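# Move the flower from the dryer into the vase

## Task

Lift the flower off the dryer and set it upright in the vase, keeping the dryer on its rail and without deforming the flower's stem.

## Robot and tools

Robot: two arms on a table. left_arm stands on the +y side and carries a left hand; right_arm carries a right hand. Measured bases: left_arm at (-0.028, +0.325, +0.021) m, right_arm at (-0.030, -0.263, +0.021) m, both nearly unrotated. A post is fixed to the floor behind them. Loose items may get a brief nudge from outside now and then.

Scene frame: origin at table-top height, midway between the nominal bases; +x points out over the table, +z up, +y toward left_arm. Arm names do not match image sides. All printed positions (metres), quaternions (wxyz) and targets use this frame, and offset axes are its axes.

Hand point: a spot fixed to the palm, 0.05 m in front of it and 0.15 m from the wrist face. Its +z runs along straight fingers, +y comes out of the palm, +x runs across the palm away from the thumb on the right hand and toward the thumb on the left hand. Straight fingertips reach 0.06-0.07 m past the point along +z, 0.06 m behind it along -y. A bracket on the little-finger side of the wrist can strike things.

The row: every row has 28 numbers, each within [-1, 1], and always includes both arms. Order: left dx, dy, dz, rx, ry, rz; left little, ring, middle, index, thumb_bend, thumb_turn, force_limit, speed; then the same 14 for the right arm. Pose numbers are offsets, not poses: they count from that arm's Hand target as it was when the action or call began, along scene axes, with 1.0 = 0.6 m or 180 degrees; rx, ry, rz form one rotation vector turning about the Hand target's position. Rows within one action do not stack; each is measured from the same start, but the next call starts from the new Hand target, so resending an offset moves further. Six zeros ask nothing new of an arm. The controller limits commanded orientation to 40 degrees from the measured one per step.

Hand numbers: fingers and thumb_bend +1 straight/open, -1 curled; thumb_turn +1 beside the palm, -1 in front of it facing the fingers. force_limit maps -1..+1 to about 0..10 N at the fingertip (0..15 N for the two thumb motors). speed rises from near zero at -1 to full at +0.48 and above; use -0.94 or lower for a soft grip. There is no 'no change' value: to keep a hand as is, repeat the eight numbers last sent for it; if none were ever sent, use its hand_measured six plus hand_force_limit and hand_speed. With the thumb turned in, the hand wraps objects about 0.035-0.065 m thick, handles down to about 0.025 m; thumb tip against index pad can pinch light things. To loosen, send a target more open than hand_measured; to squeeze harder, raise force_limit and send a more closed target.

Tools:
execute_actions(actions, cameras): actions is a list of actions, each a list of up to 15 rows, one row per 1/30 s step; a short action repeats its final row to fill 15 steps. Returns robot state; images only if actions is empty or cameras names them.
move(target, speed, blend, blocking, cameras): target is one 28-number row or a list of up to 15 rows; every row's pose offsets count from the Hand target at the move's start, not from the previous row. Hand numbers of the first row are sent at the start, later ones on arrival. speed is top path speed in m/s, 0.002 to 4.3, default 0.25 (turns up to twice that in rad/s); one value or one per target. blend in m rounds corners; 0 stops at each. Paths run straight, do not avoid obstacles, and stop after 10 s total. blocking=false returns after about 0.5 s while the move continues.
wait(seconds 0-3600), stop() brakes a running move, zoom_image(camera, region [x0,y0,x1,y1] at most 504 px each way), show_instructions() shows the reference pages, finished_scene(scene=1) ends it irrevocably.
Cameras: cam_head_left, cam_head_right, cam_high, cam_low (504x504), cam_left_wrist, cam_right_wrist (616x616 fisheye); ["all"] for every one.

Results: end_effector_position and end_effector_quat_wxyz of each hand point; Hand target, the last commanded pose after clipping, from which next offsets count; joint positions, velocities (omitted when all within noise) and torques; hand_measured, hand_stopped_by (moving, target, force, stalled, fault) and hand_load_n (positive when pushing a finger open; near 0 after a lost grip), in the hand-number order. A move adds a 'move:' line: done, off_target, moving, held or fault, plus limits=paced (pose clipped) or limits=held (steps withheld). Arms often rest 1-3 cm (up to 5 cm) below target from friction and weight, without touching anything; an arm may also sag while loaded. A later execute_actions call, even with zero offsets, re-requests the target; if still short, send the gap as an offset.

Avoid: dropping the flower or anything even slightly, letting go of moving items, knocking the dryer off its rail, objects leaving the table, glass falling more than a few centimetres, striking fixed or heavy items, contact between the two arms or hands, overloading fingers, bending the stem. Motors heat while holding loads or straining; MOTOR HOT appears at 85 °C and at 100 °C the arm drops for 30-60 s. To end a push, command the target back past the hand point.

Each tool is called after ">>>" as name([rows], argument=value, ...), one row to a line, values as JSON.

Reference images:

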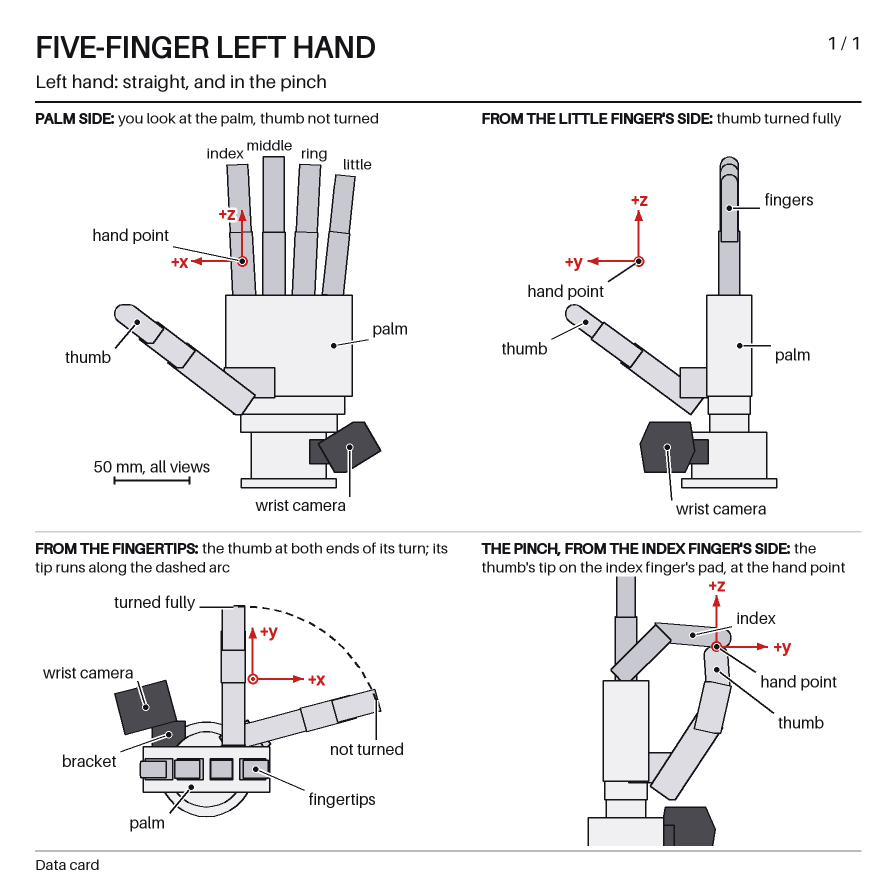

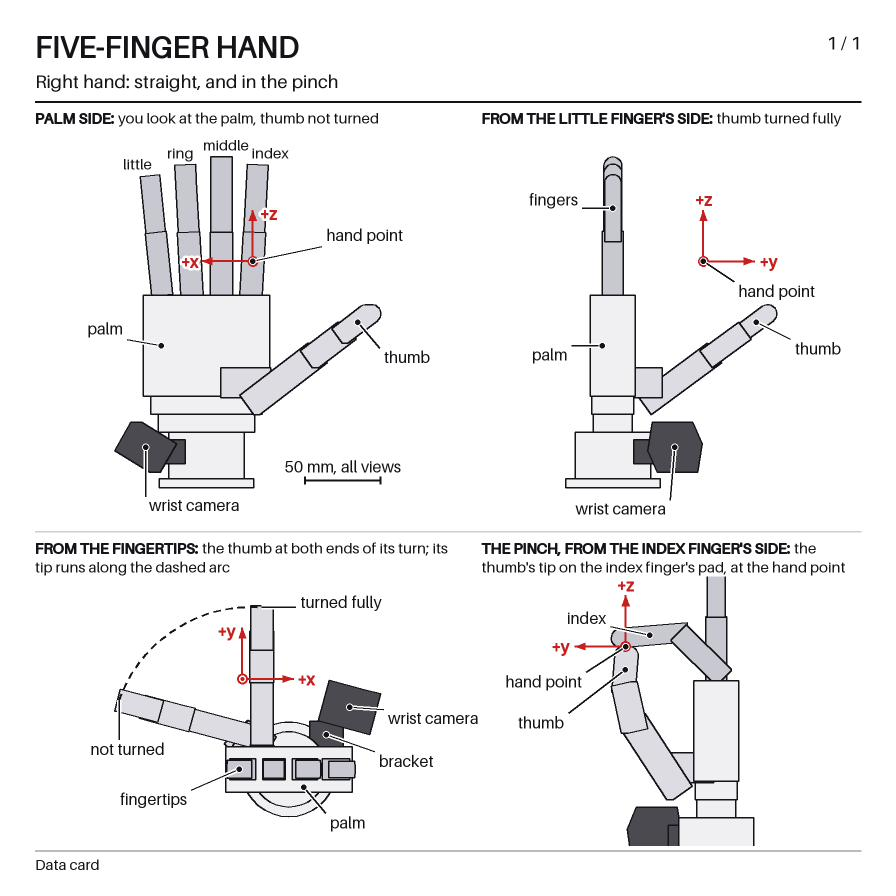

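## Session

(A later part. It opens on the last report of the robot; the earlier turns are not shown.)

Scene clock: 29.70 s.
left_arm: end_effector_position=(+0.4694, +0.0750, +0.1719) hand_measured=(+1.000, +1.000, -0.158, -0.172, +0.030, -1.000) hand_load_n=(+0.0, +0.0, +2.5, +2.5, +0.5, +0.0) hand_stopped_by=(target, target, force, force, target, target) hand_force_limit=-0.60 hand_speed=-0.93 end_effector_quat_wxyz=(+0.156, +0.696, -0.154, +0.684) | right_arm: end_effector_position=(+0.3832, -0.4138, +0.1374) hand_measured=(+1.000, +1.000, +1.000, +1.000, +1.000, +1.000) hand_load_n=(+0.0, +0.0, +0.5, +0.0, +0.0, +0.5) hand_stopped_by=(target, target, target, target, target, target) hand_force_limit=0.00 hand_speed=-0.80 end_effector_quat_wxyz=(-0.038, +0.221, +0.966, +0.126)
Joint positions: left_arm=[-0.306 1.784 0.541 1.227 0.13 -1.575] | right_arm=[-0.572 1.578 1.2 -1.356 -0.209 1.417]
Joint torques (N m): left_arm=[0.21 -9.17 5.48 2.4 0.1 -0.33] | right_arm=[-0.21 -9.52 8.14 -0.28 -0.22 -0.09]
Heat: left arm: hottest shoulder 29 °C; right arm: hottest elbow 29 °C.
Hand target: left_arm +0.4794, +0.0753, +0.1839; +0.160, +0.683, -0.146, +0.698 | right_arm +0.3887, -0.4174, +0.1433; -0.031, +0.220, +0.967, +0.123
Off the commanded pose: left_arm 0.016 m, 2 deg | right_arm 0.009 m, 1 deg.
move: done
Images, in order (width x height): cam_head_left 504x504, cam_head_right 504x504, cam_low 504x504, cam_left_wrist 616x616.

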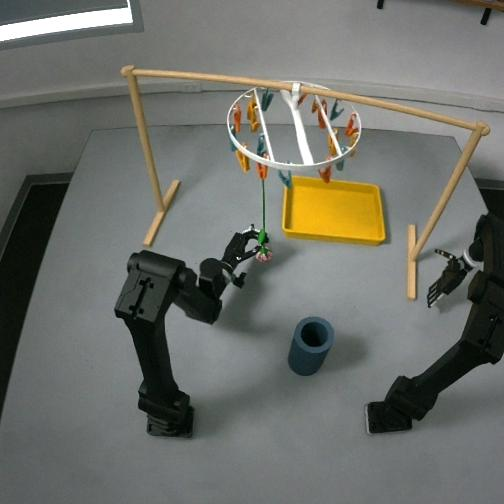

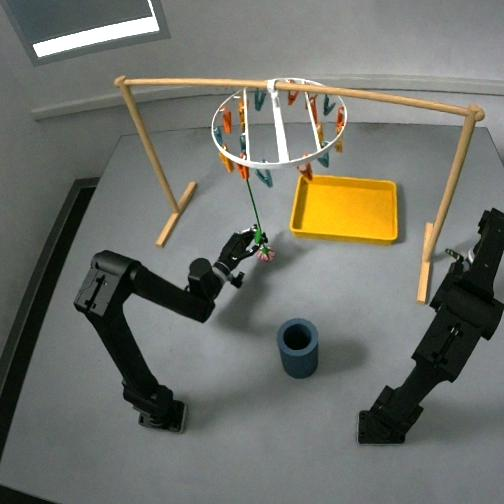

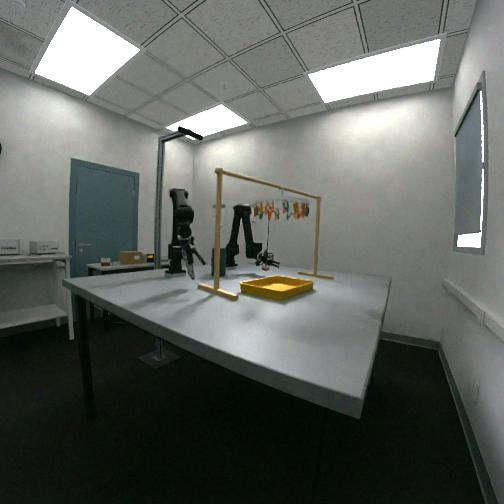

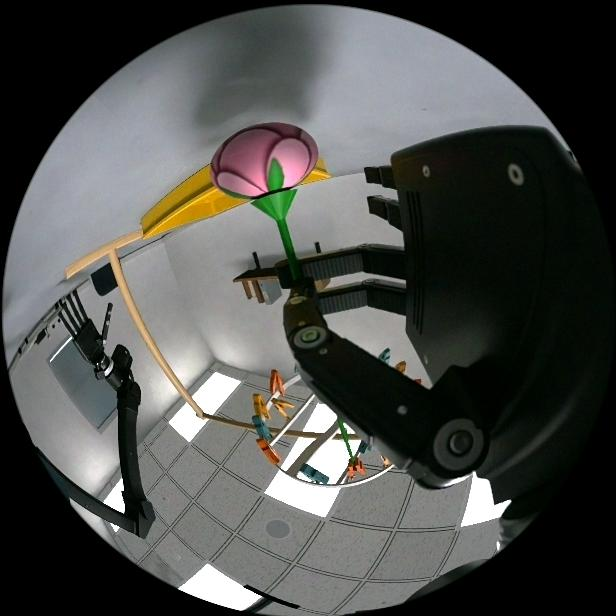

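>>> move(target=[0,0,-0.035,0,0,0,1,1,-0.3,-0.3,0.03,-1,-0.6,-0.93,0,0,0,0,0,0,1,1,1,1,1,1,0,-0.8], speed=0.03, cameras=["cam_left_wrist","cam_head_left","cam_head_right","cam_low"])

>>> zoom_image(camera="cam_left_wrist", region=[220, 180, 400, 360])

>>> zoom_image(camera="cam_head_left", region=[220, 120, 320, 270])

>>> zoom_image(camera="cam_low", region=[235, 195, 315, 275])

Scene clock: 31.13 s.
left_arm: end_effector_position=(+0.4707, +0.0747, +0.1550) hand_measured=(+1.000, +1.000, -0.158, -0.172, +0.030, -1.000) hand_load_n=(+0.0, +0.0, +2.0, +3.5, +0.5, +0.0) hand_stopped_by=(target, target, force, force, target, target) hand_force_limit=-0.60 hand_speed=-0.93 end_effector_quat_wxyz=(+0.157, +0.693, -0.153, +0.687) | right_arm: end_effector_position=(+0.3832, -0.4138, +0.1374) hand_measured=(+1.000, +1.000, +1.000, +1.000, +1.000, +1.000) hand_load_n=(+0.0, +0.0, +0.0, +0.0, -0.5, +0.0) hand_stopped_by=(target, target, target, target, target, target) hand_force_limit=0.00 hand_speed=-0.80 end_effector_quat_wxyz=(-0.038, +0.221, +0.966, +0.126)
Joint positions: left_arm=[-0.306 1.859 0.548 1.304 0.13 -1.577] | right_arm=[-0.572 1.578 1.2 -1.356 -0.209 1.417]
Joint torques (N m): left_arm=[0.26 -9.41 4.77 2.28 0.1 -0.32] | right_arm=[-0.21 -9.52 8.16 -0.29 -0.22 -0.09]
Heat: left arm: hottest shoulder 29 °C; right arm: hottest elbow 29 °C.
Hand target: left_arm +0.4794, +0.0753, +0.1629; +0.159, +0.683, -0.146, +0.698 | right_arm +0.3887, -0.4174, +0.1433; -0.031, +0.220, +0.967, +0.123
Off the commanded pose: left_arm 0.012 m, 2 deg | right_arm 0.009 m, 1 deg.
move: off_target (left_arm)
Images, in order (width x height): cam_head_left 504x504, cam_head_right 504x504, cam_low 504x504, cam_left_wrist 616x616.

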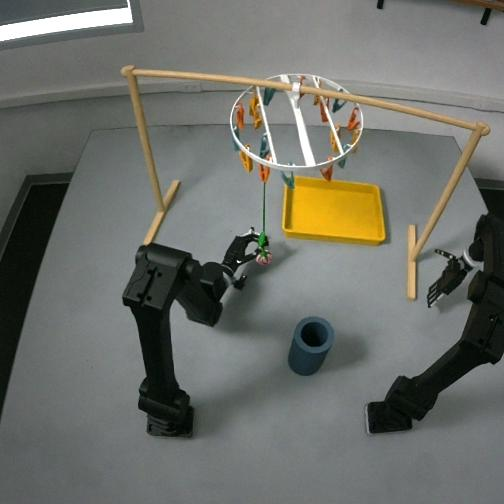

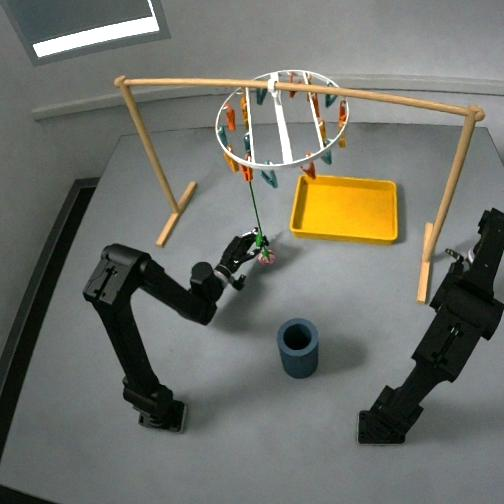

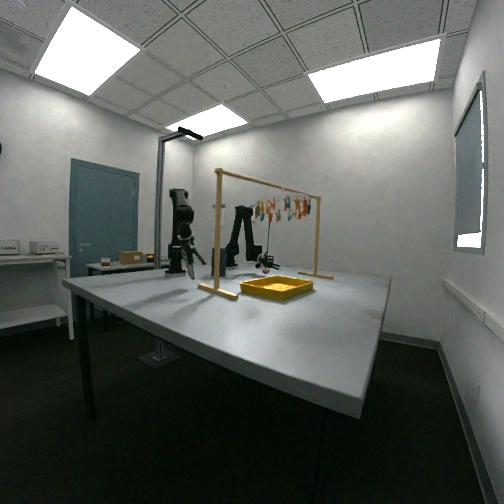

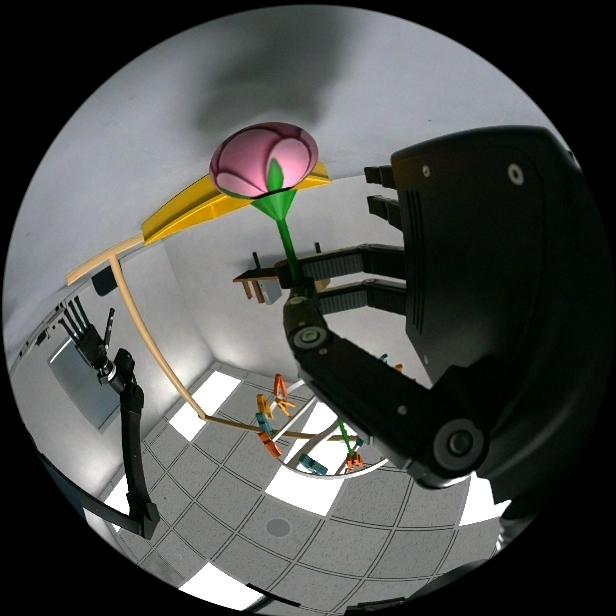

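Scaled by 2.800 from the camera's image (finer frame: 880x880).

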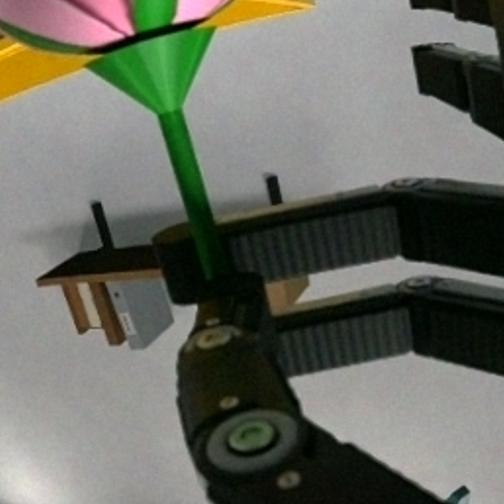

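Scaled by 3.360 from the camera's image (finer frame: 720x720).

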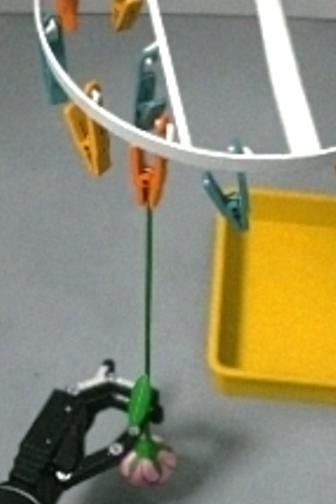

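Scaled by 6.300 from the camera's image (finer frame: 720x720).

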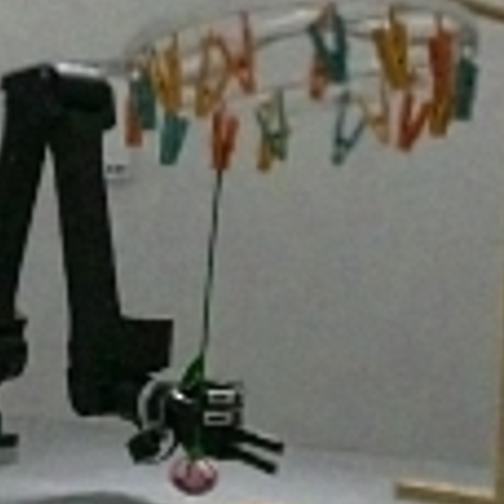

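>>> zoom_image(camera="cam_head_left", region=[270, 70, 330, 130])

>>> zoom_image(camera="cam_low", region=[245, 175, 325, 235])

>>> zoom_image(camera="cam_high", region=[250, 120, 400, 240])

Scaled by 8.400 from the camera's image (finer frame: 720x720).

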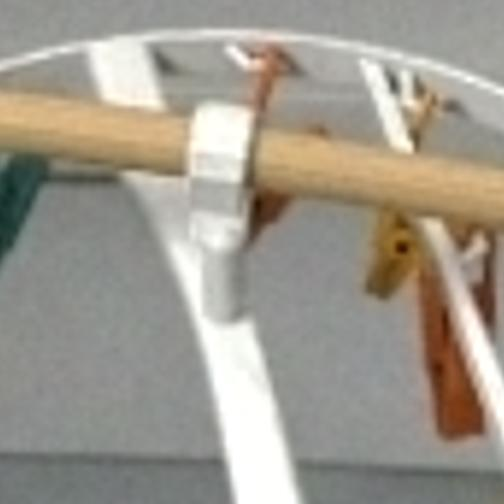

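Scaled by 6.300 from the camera's image (finer frame: 720x720).

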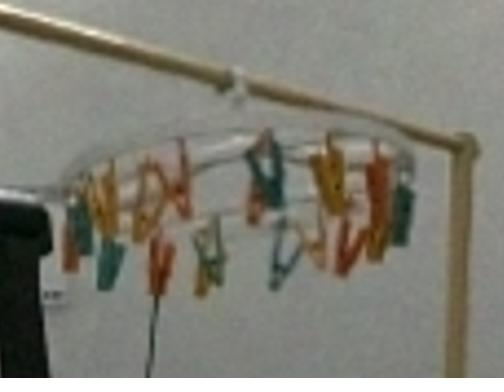

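This scene's latest camera images include none from cam_high. They are from: cam_head_left, cam_head_right, cam_low, cam_left_wrist. cam_high's image comes with the result of a call that names it in "cameras".

>>> move(target=[0,0,-0.035,0,0,0,1,1,-0.3,-0.3,0.03,-1,-0.6,-0.93,0,0,0,0,0,0,1,1,1,1,1,1,0,-0.8], speed=0.03, cameras=["cam_left_wrist","cam_head_left","cam_high","cam_low"])

>>> zoom_image(camera="cam_left_wrist", region=[220, 180, 400, 360])

>>> zoom_image(camera="cam_head_left", region=[220, 120, 320, 270])

>>> zoom_image(camera="cam_low", region=[235, 195, 315, 275])

Scene clock: 32.83 s.
left_arm: end_effector_position=(+0.4728, +0.0742, +0.1398) hand_measured=(+1.000, +1.000, -0.158, -0.172, +0.030, -1.000) hand_load_n=(+0.0, +0.0, +1.0, +5.0, +1.0, +0.0) hand_stopped_by=(target, target, force, force, target, target) hand_force_limit=-0.60 hand_speed=-0.93 end_effector_quat_wxyz=(+0.159, +0.688, -0.151, +0.691) | right_arm: end_effector_position=(+0.3832, -0.4138, +0.1374) hand_measured=(+1.000, +1.000, +1.000, +1.000, +1.000, +1.000) hand_load_n=(+0.0, +0.0, +0.0, +0.0, +0.0, +0.0) hand_stopped_by=(target, target, target, target, target, target) hand_force_limit=0.00 hand_speed=-0.80 end_effector_quat_wxyz=(-0.038, +0.221, +0.966, +0.126)
Joint positions: left_arm=[-0.306 1.933 0.562 1.378 0.13 -1.581] | right_arm=[-0.572 1.578 1.2 -1.356 -0.209 1.417]
Joint torques (N m): left_arm=[0.26 -9.52 3.96 2.11 0.09 -0.28] | right_arm=[-0.15 -9.58 8.14 -0.32 -0.23 -0.09]
Heat: left arm: hottest shoulder 29 °C; right arm: hottest elbow 29 °C.
Hand target: left_arm +0.4794, +0.0753, +0.1418; +0.159, +0.683, -0.146, +0.698 | right_arm +0.3887, -0.4174, +0.1433; -0.031, +0.220, +0.967, +0.123
Off the commanded pose: left_arm 0.007 m, 1 deg | right_arm 0.009 m, 1 deg.
move: done
Images, in order (width x height): cam_head_left 504x504, cam_high 504x504, cam_low 504x504, cam_left_wrist 616x616.

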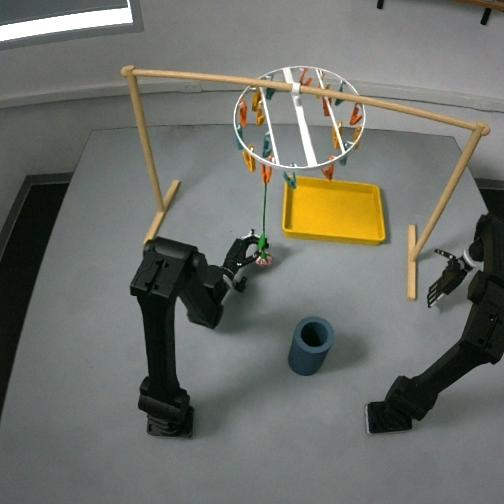

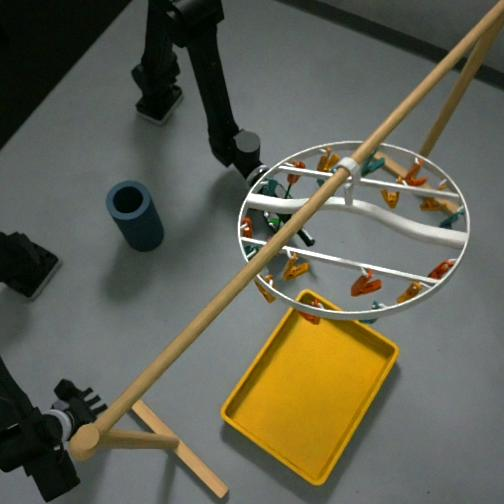

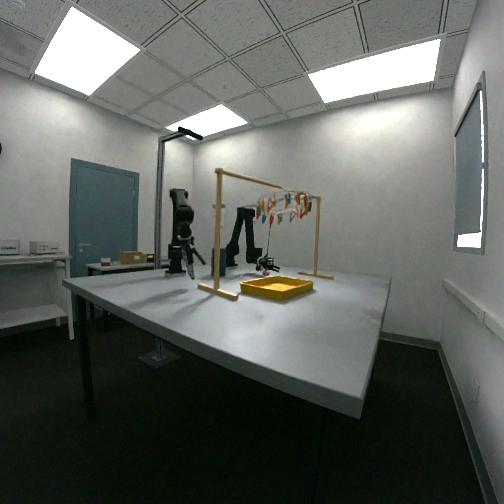

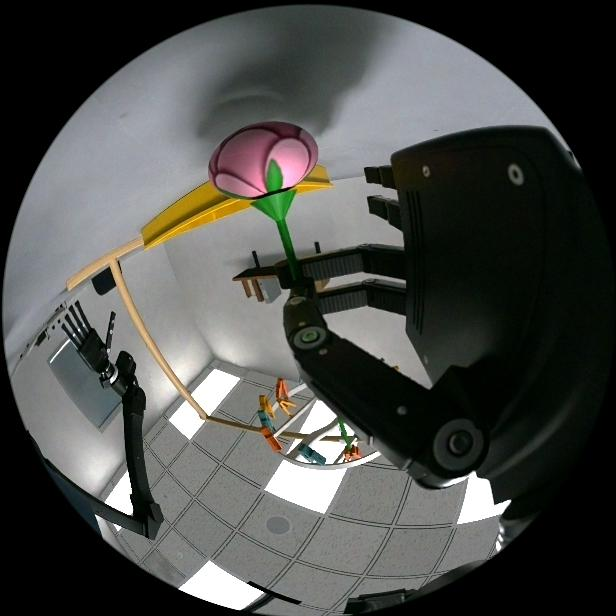

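Scaled by 2.800 from the camera's image (finer frame: 880x880).

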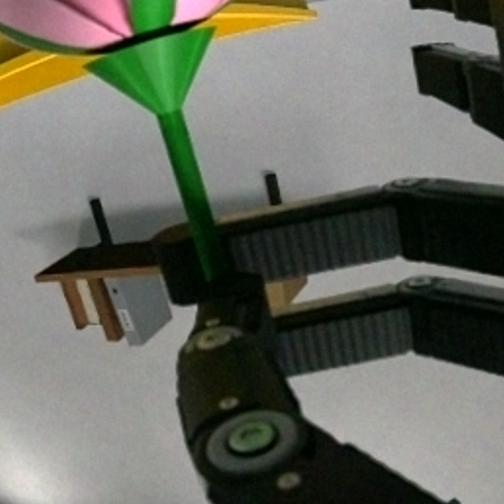

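Scaled by 3.360 from the camera's image (finer frame: 720x720).

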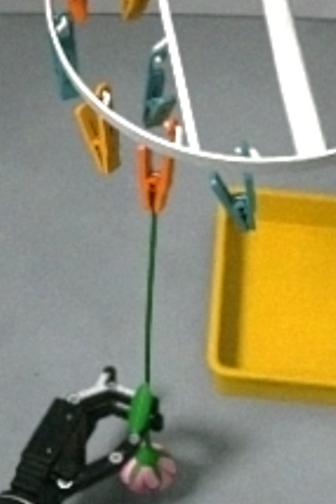

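Scaled by 6.300 from the camera's image (finer frame: 720x720).

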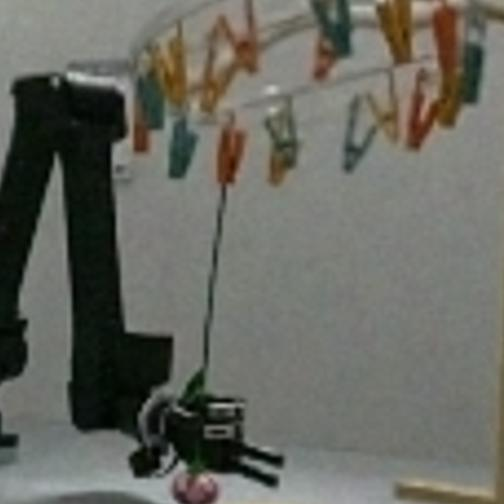

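>>> move(target=[-0.06,0.047,0.01,0.03,0.06,0,1,1,-0.3,-0.3,0.03,-1,-0.6,-0.93,0,0,0,0,0,0,1,1,1,1,1,1,0,-0.8], speed=0.04, cameras=["cam_left_wrist","cam_head_left","cam_high","cam_low"])

>>> zoom_image(camera="cam_left_wrist", region=[220, 180, 400, 360])

>>> zoom_image(camera="cam_head_left", region=[220, 120, 320, 270])

>>> zoom_image(camera="cam_low", region=[235, 195, 315, 275])

Scene clock: 37.30 s.
left_arm: end_effector_position=(+0.4446, +0.0981, +0.1497) hand_measured=(+1.000, +1.000, -0.158, -0.172, +0.030, -1.000) hand_load_n=(+0.0, +0.0, +2.5, +3.5, +0.5, +0.0) hand_stopped_by=(target, target, force, force, target, target) hand_force_limit=-0.60 hand_speed=-0.93 end_effector_quat_wxyz=(+0.148, +0.750, -0.161, +0.625) | right_arm: end_effector_position=(+0.3832, -0.4138, +0.1374) hand_measured=(+1.000, +1.000, +1.000, +1.000, +1.000, +1.000) hand_load_n=(+0.0, +0.0, +0.0, +0.0, +0.0, +0.0) hand_stopped_by=(target, target, target, target, target, target) hand_force_limit=0.00 hand_speed=-0.80 end_effector_quat_wxyz=(-0.038, +0.221, +0.966, +0.126)
Joint positions: left_arm=[-0.263 1.661 0.455 1.026 0.172 -1.561] | right_arm=[-0.572 1.578 1.2 -1.356 -0.209 1.417]
Joint torques (N m): left_arm=[0.79 -9.52 3.3 1.13 0.29 -0.05] | right_arm=[-0.15 -9.52 8.14 -0.28 -0.23 -0.09]
Heat: left arm: hottest shoulder 29 °C; right arm: hottest elbow 29 °C.
Hand target: left_arm +0.4435, +0.1035, +0.1480; +0.140, +0.752, -0.163, +0.623 | right_arm +0.3887, -0.4174, +0.1433; -0.031, +0.220, +0.967, +0.123
Off the commanded pose: left_arm 0.006 m, 1 deg | right_arm 0.009 m, 1 deg.
move: done
Images, in order (width x height): cam_head_left 504x504, cam_high 504x504, cam_low 504x504, cam_left_wrist 616x616.

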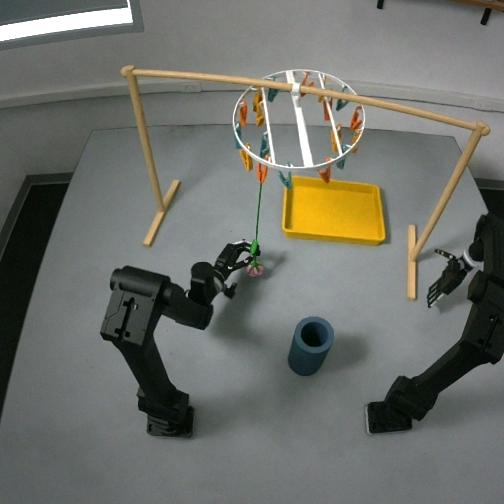

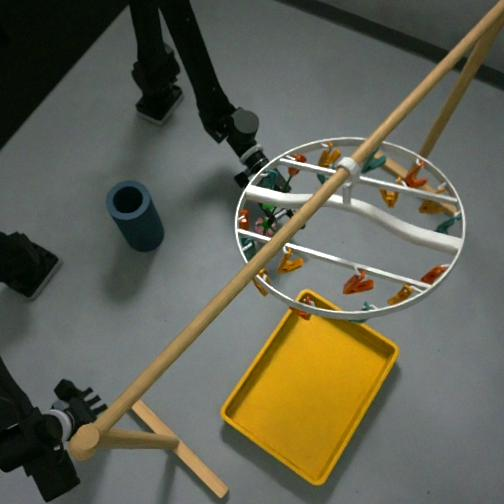

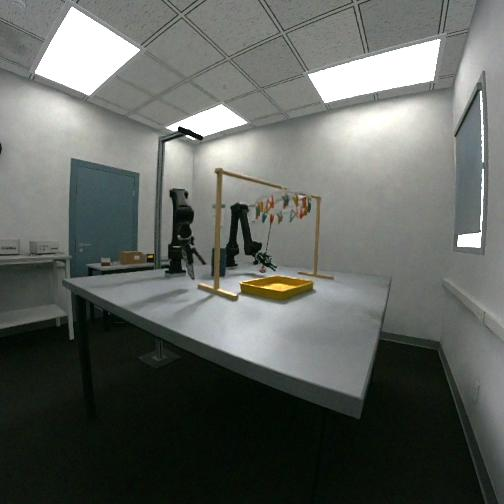

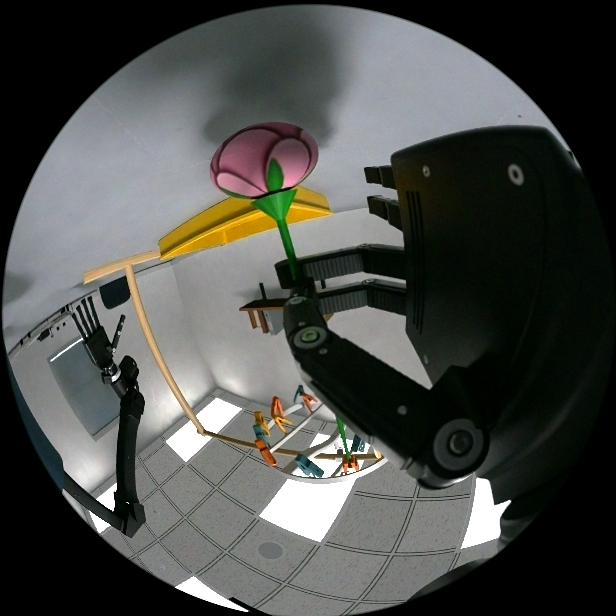

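Scaled by 2.800 from the camera's image (finer frame: 880x880).

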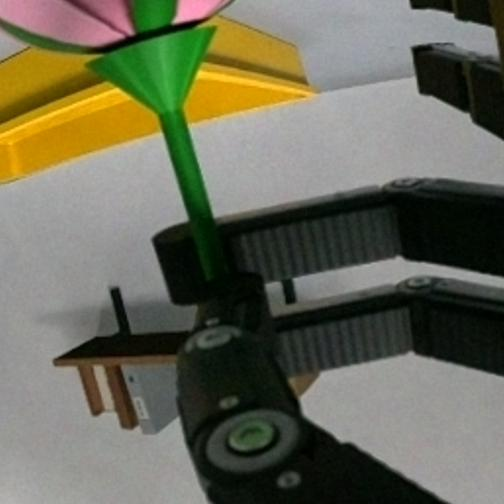

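Scaled by 3.360 from the camera's image (finer frame: 720x720).

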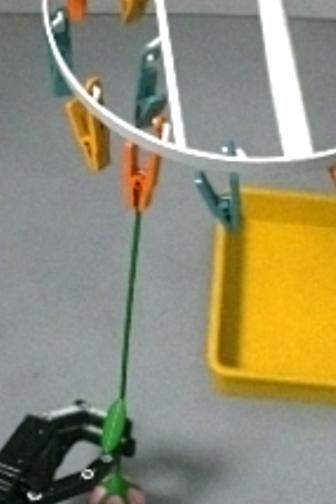

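Scaled by 6.300 from the camera's image (finer frame: 720x720).

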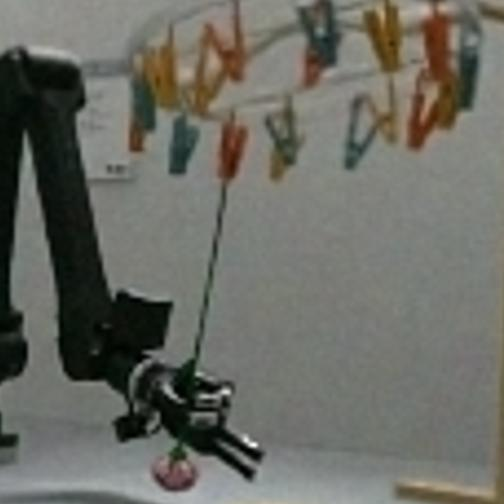

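>>> move([
  [0,0,0,0,0,0,1,1,-0.35,-0.35,0.03,-1,-0.1,-0.93,0,0,0,0,0,0,1,1,1,1,1,1,0,-0.8],
  [-0.055,0.04,-0.02,0.025,0.05,0,1,1,-0.35,-0.35,0.03,-1,-0.1,-0.93,0,0,0,0,0,0,1,1,1,1,1,1,0,-0.8],
], speed=0.04, cameras=["cam_left_wrist","cam_head_left","cam_high","cam_low"])

>>> zoom_image(camera="cam_left_wrist", region=[220, 180, 400, 360])

>>> zoom_image(camera="cam_head_left", region=[210, 130, 310, 280])

>>> zoom_image(camera="cam_low", region=[235, 195, 315, 275])

Scene clock: 40.63 s.
left_arm: end_effector_position=(+0.4174, +0.1202, +0.1530) hand_measured=(+1.000, +1.000, -0.170, -0.176, +0.030, -1.000) hand_load_n=(+0.0, +0.0, +4.5, +5.5, +1.0, +0.0) hand_stopped_by=(target, target, force, force, target, target) hand_force_limit=-0.10 hand_speed=-0.93 end_effector_quat_wxyz=(+0.134, +0.791, -0.171, +0.572) | right_arm: end_effector_position=(+0.3832, -0.4138, +0.1374) hand_measured=(+1.000, +1.000, +1.000, +1.000, +1.000, +1.000) hand_load_n=(+0.5, +0.0, +0.0, +0.0, +0.0, +0.0) hand_stopped_by=(target, target, target, target, target, target) hand_force_limit=0.00 hand_speed=-0.80 end_effector_quat_wxyz=(-0.038, +0.221, +0.966, +0.126)
Joint positions: left_arm=[-0.218 1.437 0.4 0.715 0.207 -1.519] | right_arm=[-0.572 1.578 1.2 -1.356 -0.209 1.417]
Joint torques (N m): left_arm=[0.85 -7.12 3.52 0.64 0.25 0.05] | right_arm=[-0.26 -9.47 8.14 -0.28 -0.23 -0.09]
Heat: left arm: hottest shoulder 29 °C; right arm: hottest elbow 29 °C.
Hand target: left_arm +0.4104, +0.1275, +0.1359; +0.123, +0.804, -0.176, +0.555 | right_arm +0.3887, -0.4174, +0.1433; -0.031, +0.220, +0.967, +0.123
Off the commanded pose: left_arm 0.020 m, 3 deg | right_arm 0.009 m, 1 deg.
move: off_target (left_arm)
Images, in order (width x height): cam_head_left 504x504, cam_high 504x504, cam_low 504x504, cam_left_wrist 616x616.

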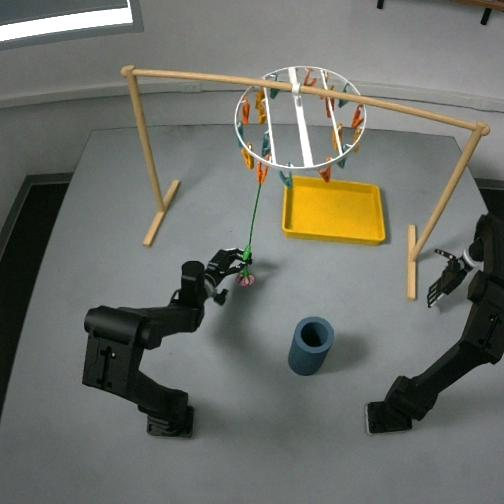

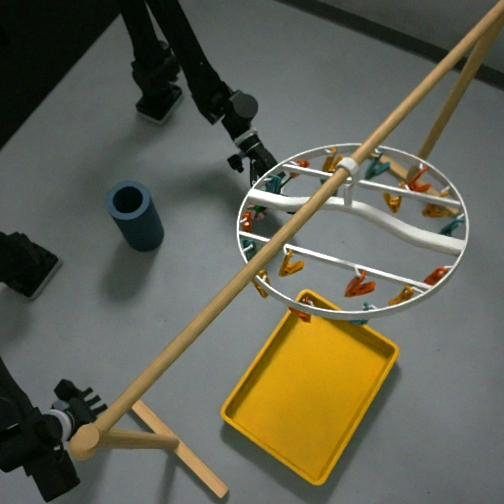

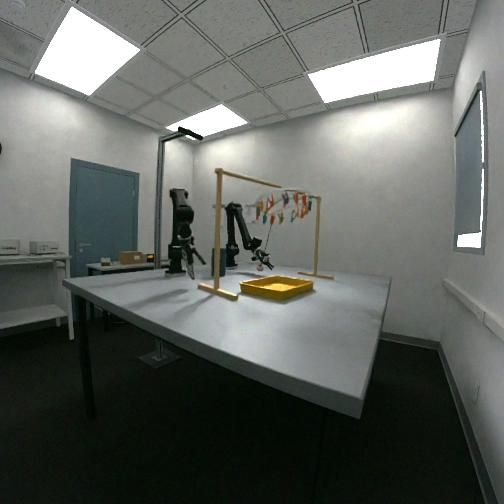

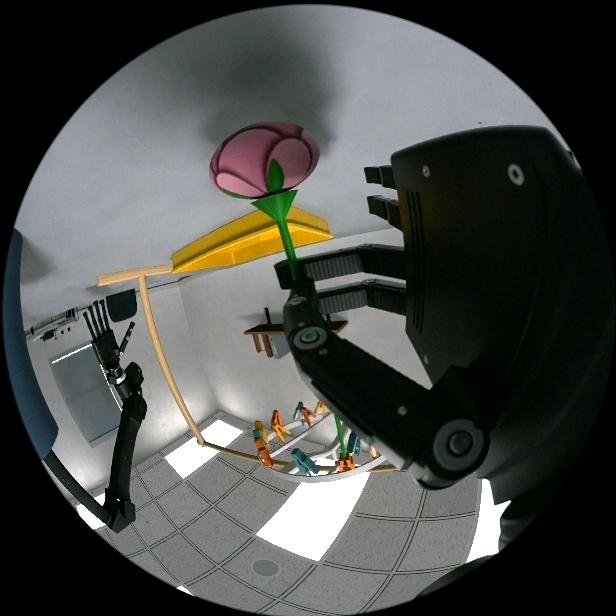

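Scaled by 2.800 from the camera's image (finer frame: 880x880).

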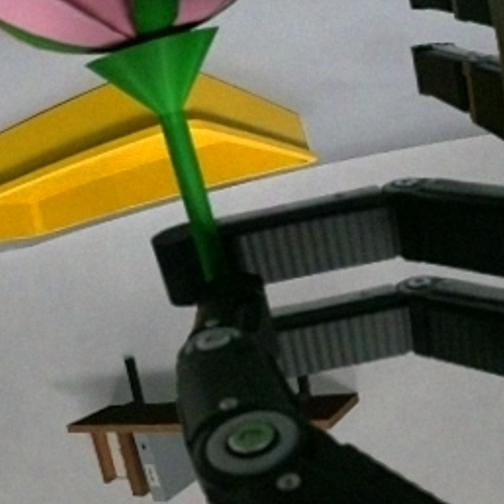

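Scaled by 3.360 from the camera's image (finer frame: 720x720).

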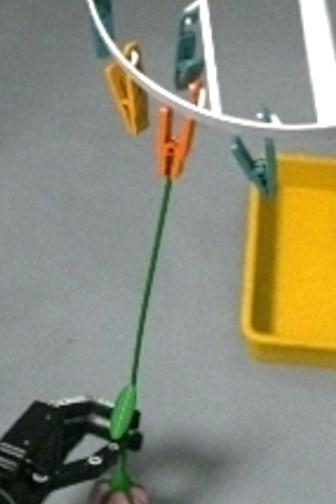

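Scaled by 6.300 from the camera's image (finer frame: 720x720).

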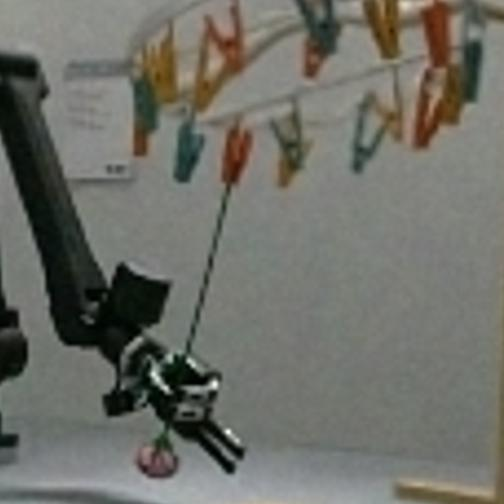

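>>> move(target=[-0.022,0.011,-0.043,0,0,0,1,1,-0.35,-0.35,0.03,-1,-0.1,-0.93,0,0,0,0,0,0,1,1,1,1,1,1,0,-0.8], speed=0.03, cameras=["cam_left_wrist","cam_head_left","cam_head_right","cam_low"])

>>> zoom_image(camera="cam_left_wrist", region=[220, 180, 400, 360])

>>> zoom_image(camera="cam_head_left", region=[210, 130, 310, 290])

>>> zoom_image(camera="cam_low", region=[235, 195, 315, 275])

Scene clock: 42.47 s.
left_arm: end_effector_position=(+0.3941, +0.1301, +0.1111) hand_measured=(+1.000, +1.000, -0.170, -0.176, +0.030, -1.000) hand_load_n=(+0.0, +0.0, +0.0, +0.0, +0.0, +0.0) hand_stopped_by=(target, target, force, force, target, target) hand_force_limit=-0.10 hand_speed=-0.93 end_effector_quat_wxyz=(+0.129, +0.804, -0.175, +0.553) | right_arm: end_effector_position=(+0.3832, -0.4138, +0.1374) hand_measured=(+1.000, +1.000, +1.000, +1.000, +1.000, +1.000) hand_load_n=(+0.0, +0.0, +0.0, +0.0, +0.0, +0.0) hand_stopped_by=(target, target, target, target, target, target) hand_force_limit=0.00 hand_speed=-0.80 end_effector_quat_wxyz=(-0.038, +0.221, +0.966, +0.126)
Joint positions: left_arm=[-0.203 1.522 0.326 0.825 0.22 -1.502] | right_arm=[-0.572 1.578 1.2 -1.356 -0.209 1.417]
Joint torques (N m): left_arm=[0.73 -6.36 4.14 1.52 0.27 -0.03] | right_arm=[-0.15 -9.64 8.14 -0.29 -0.23 -0.09]
Heat: left arm: hottest shoulder 29 °C; right arm: hottest elbow 29 °C.
Hand target: left_arm +0.3971, +0.1341, +0.1100; +0.123, +0.804, -0.176, +0.555 | right_arm +0.3887, -0.4174, +0.1433; -0.031, +0.220, +0.967, +0.123
Off the commanded pose: left_arm 0.005 m, 1 deg | right_arm 0.009 m, 1 deg.
move: done
Images, in order (width x height): cam_head_left 504x504, cam_head_right 504x504, cam_low 504x504, cam_left_wrist 616x616.

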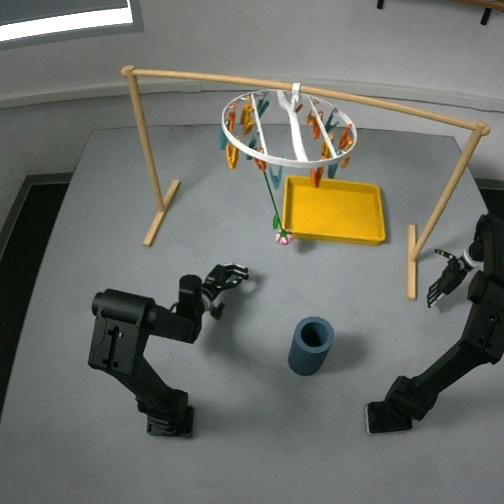

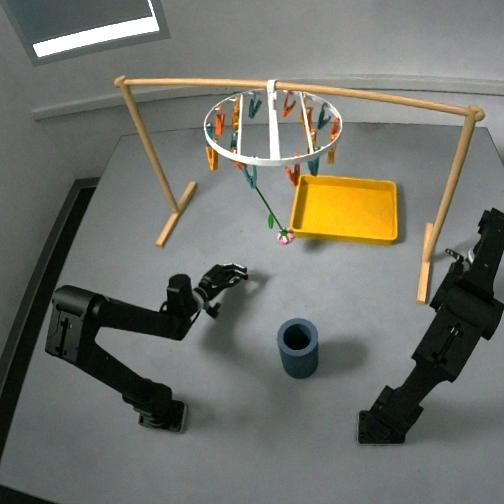

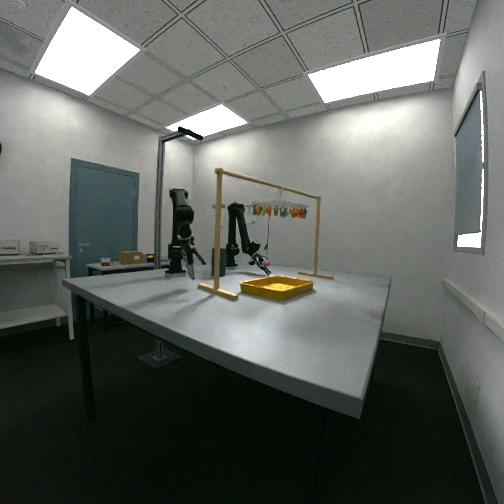

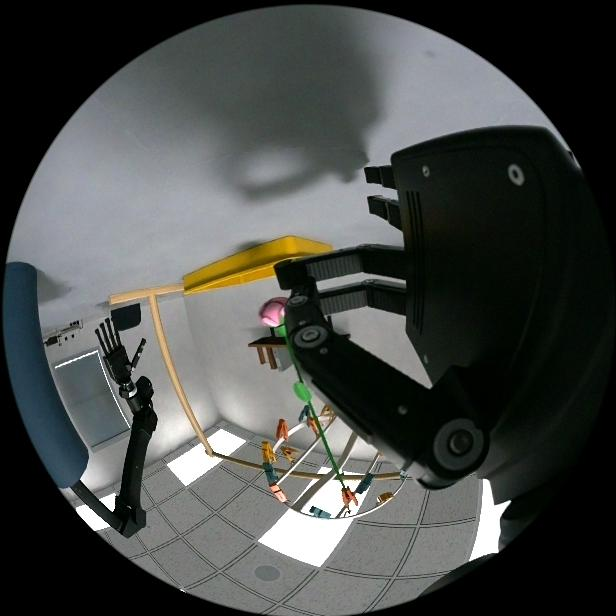

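Scaled by 2.800 from the camera's image (finer frame: 880x880).

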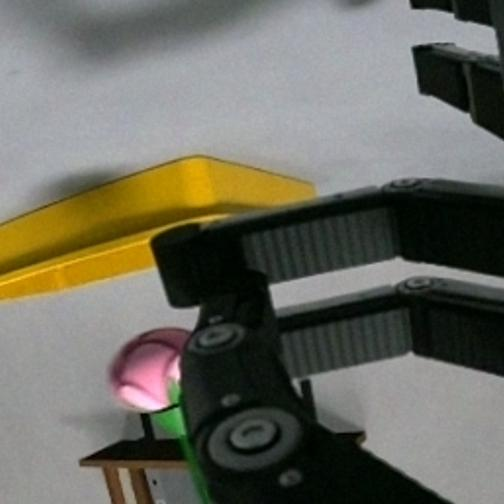

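Scaled by 3.150 from the camera's image (finer frame: 720x720).

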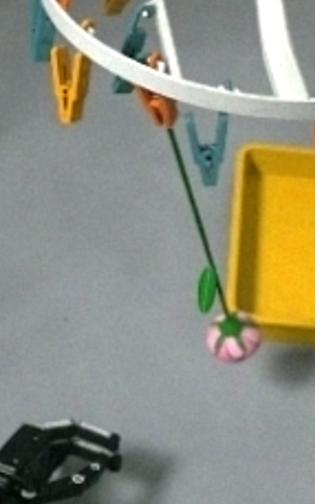

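Scaled by 6.300 from the camera's image (finer frame: 720x720).

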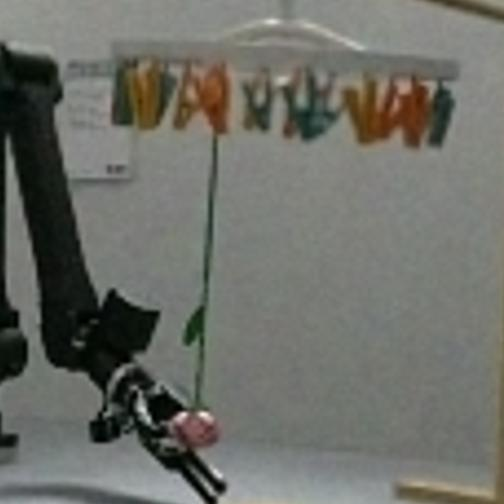

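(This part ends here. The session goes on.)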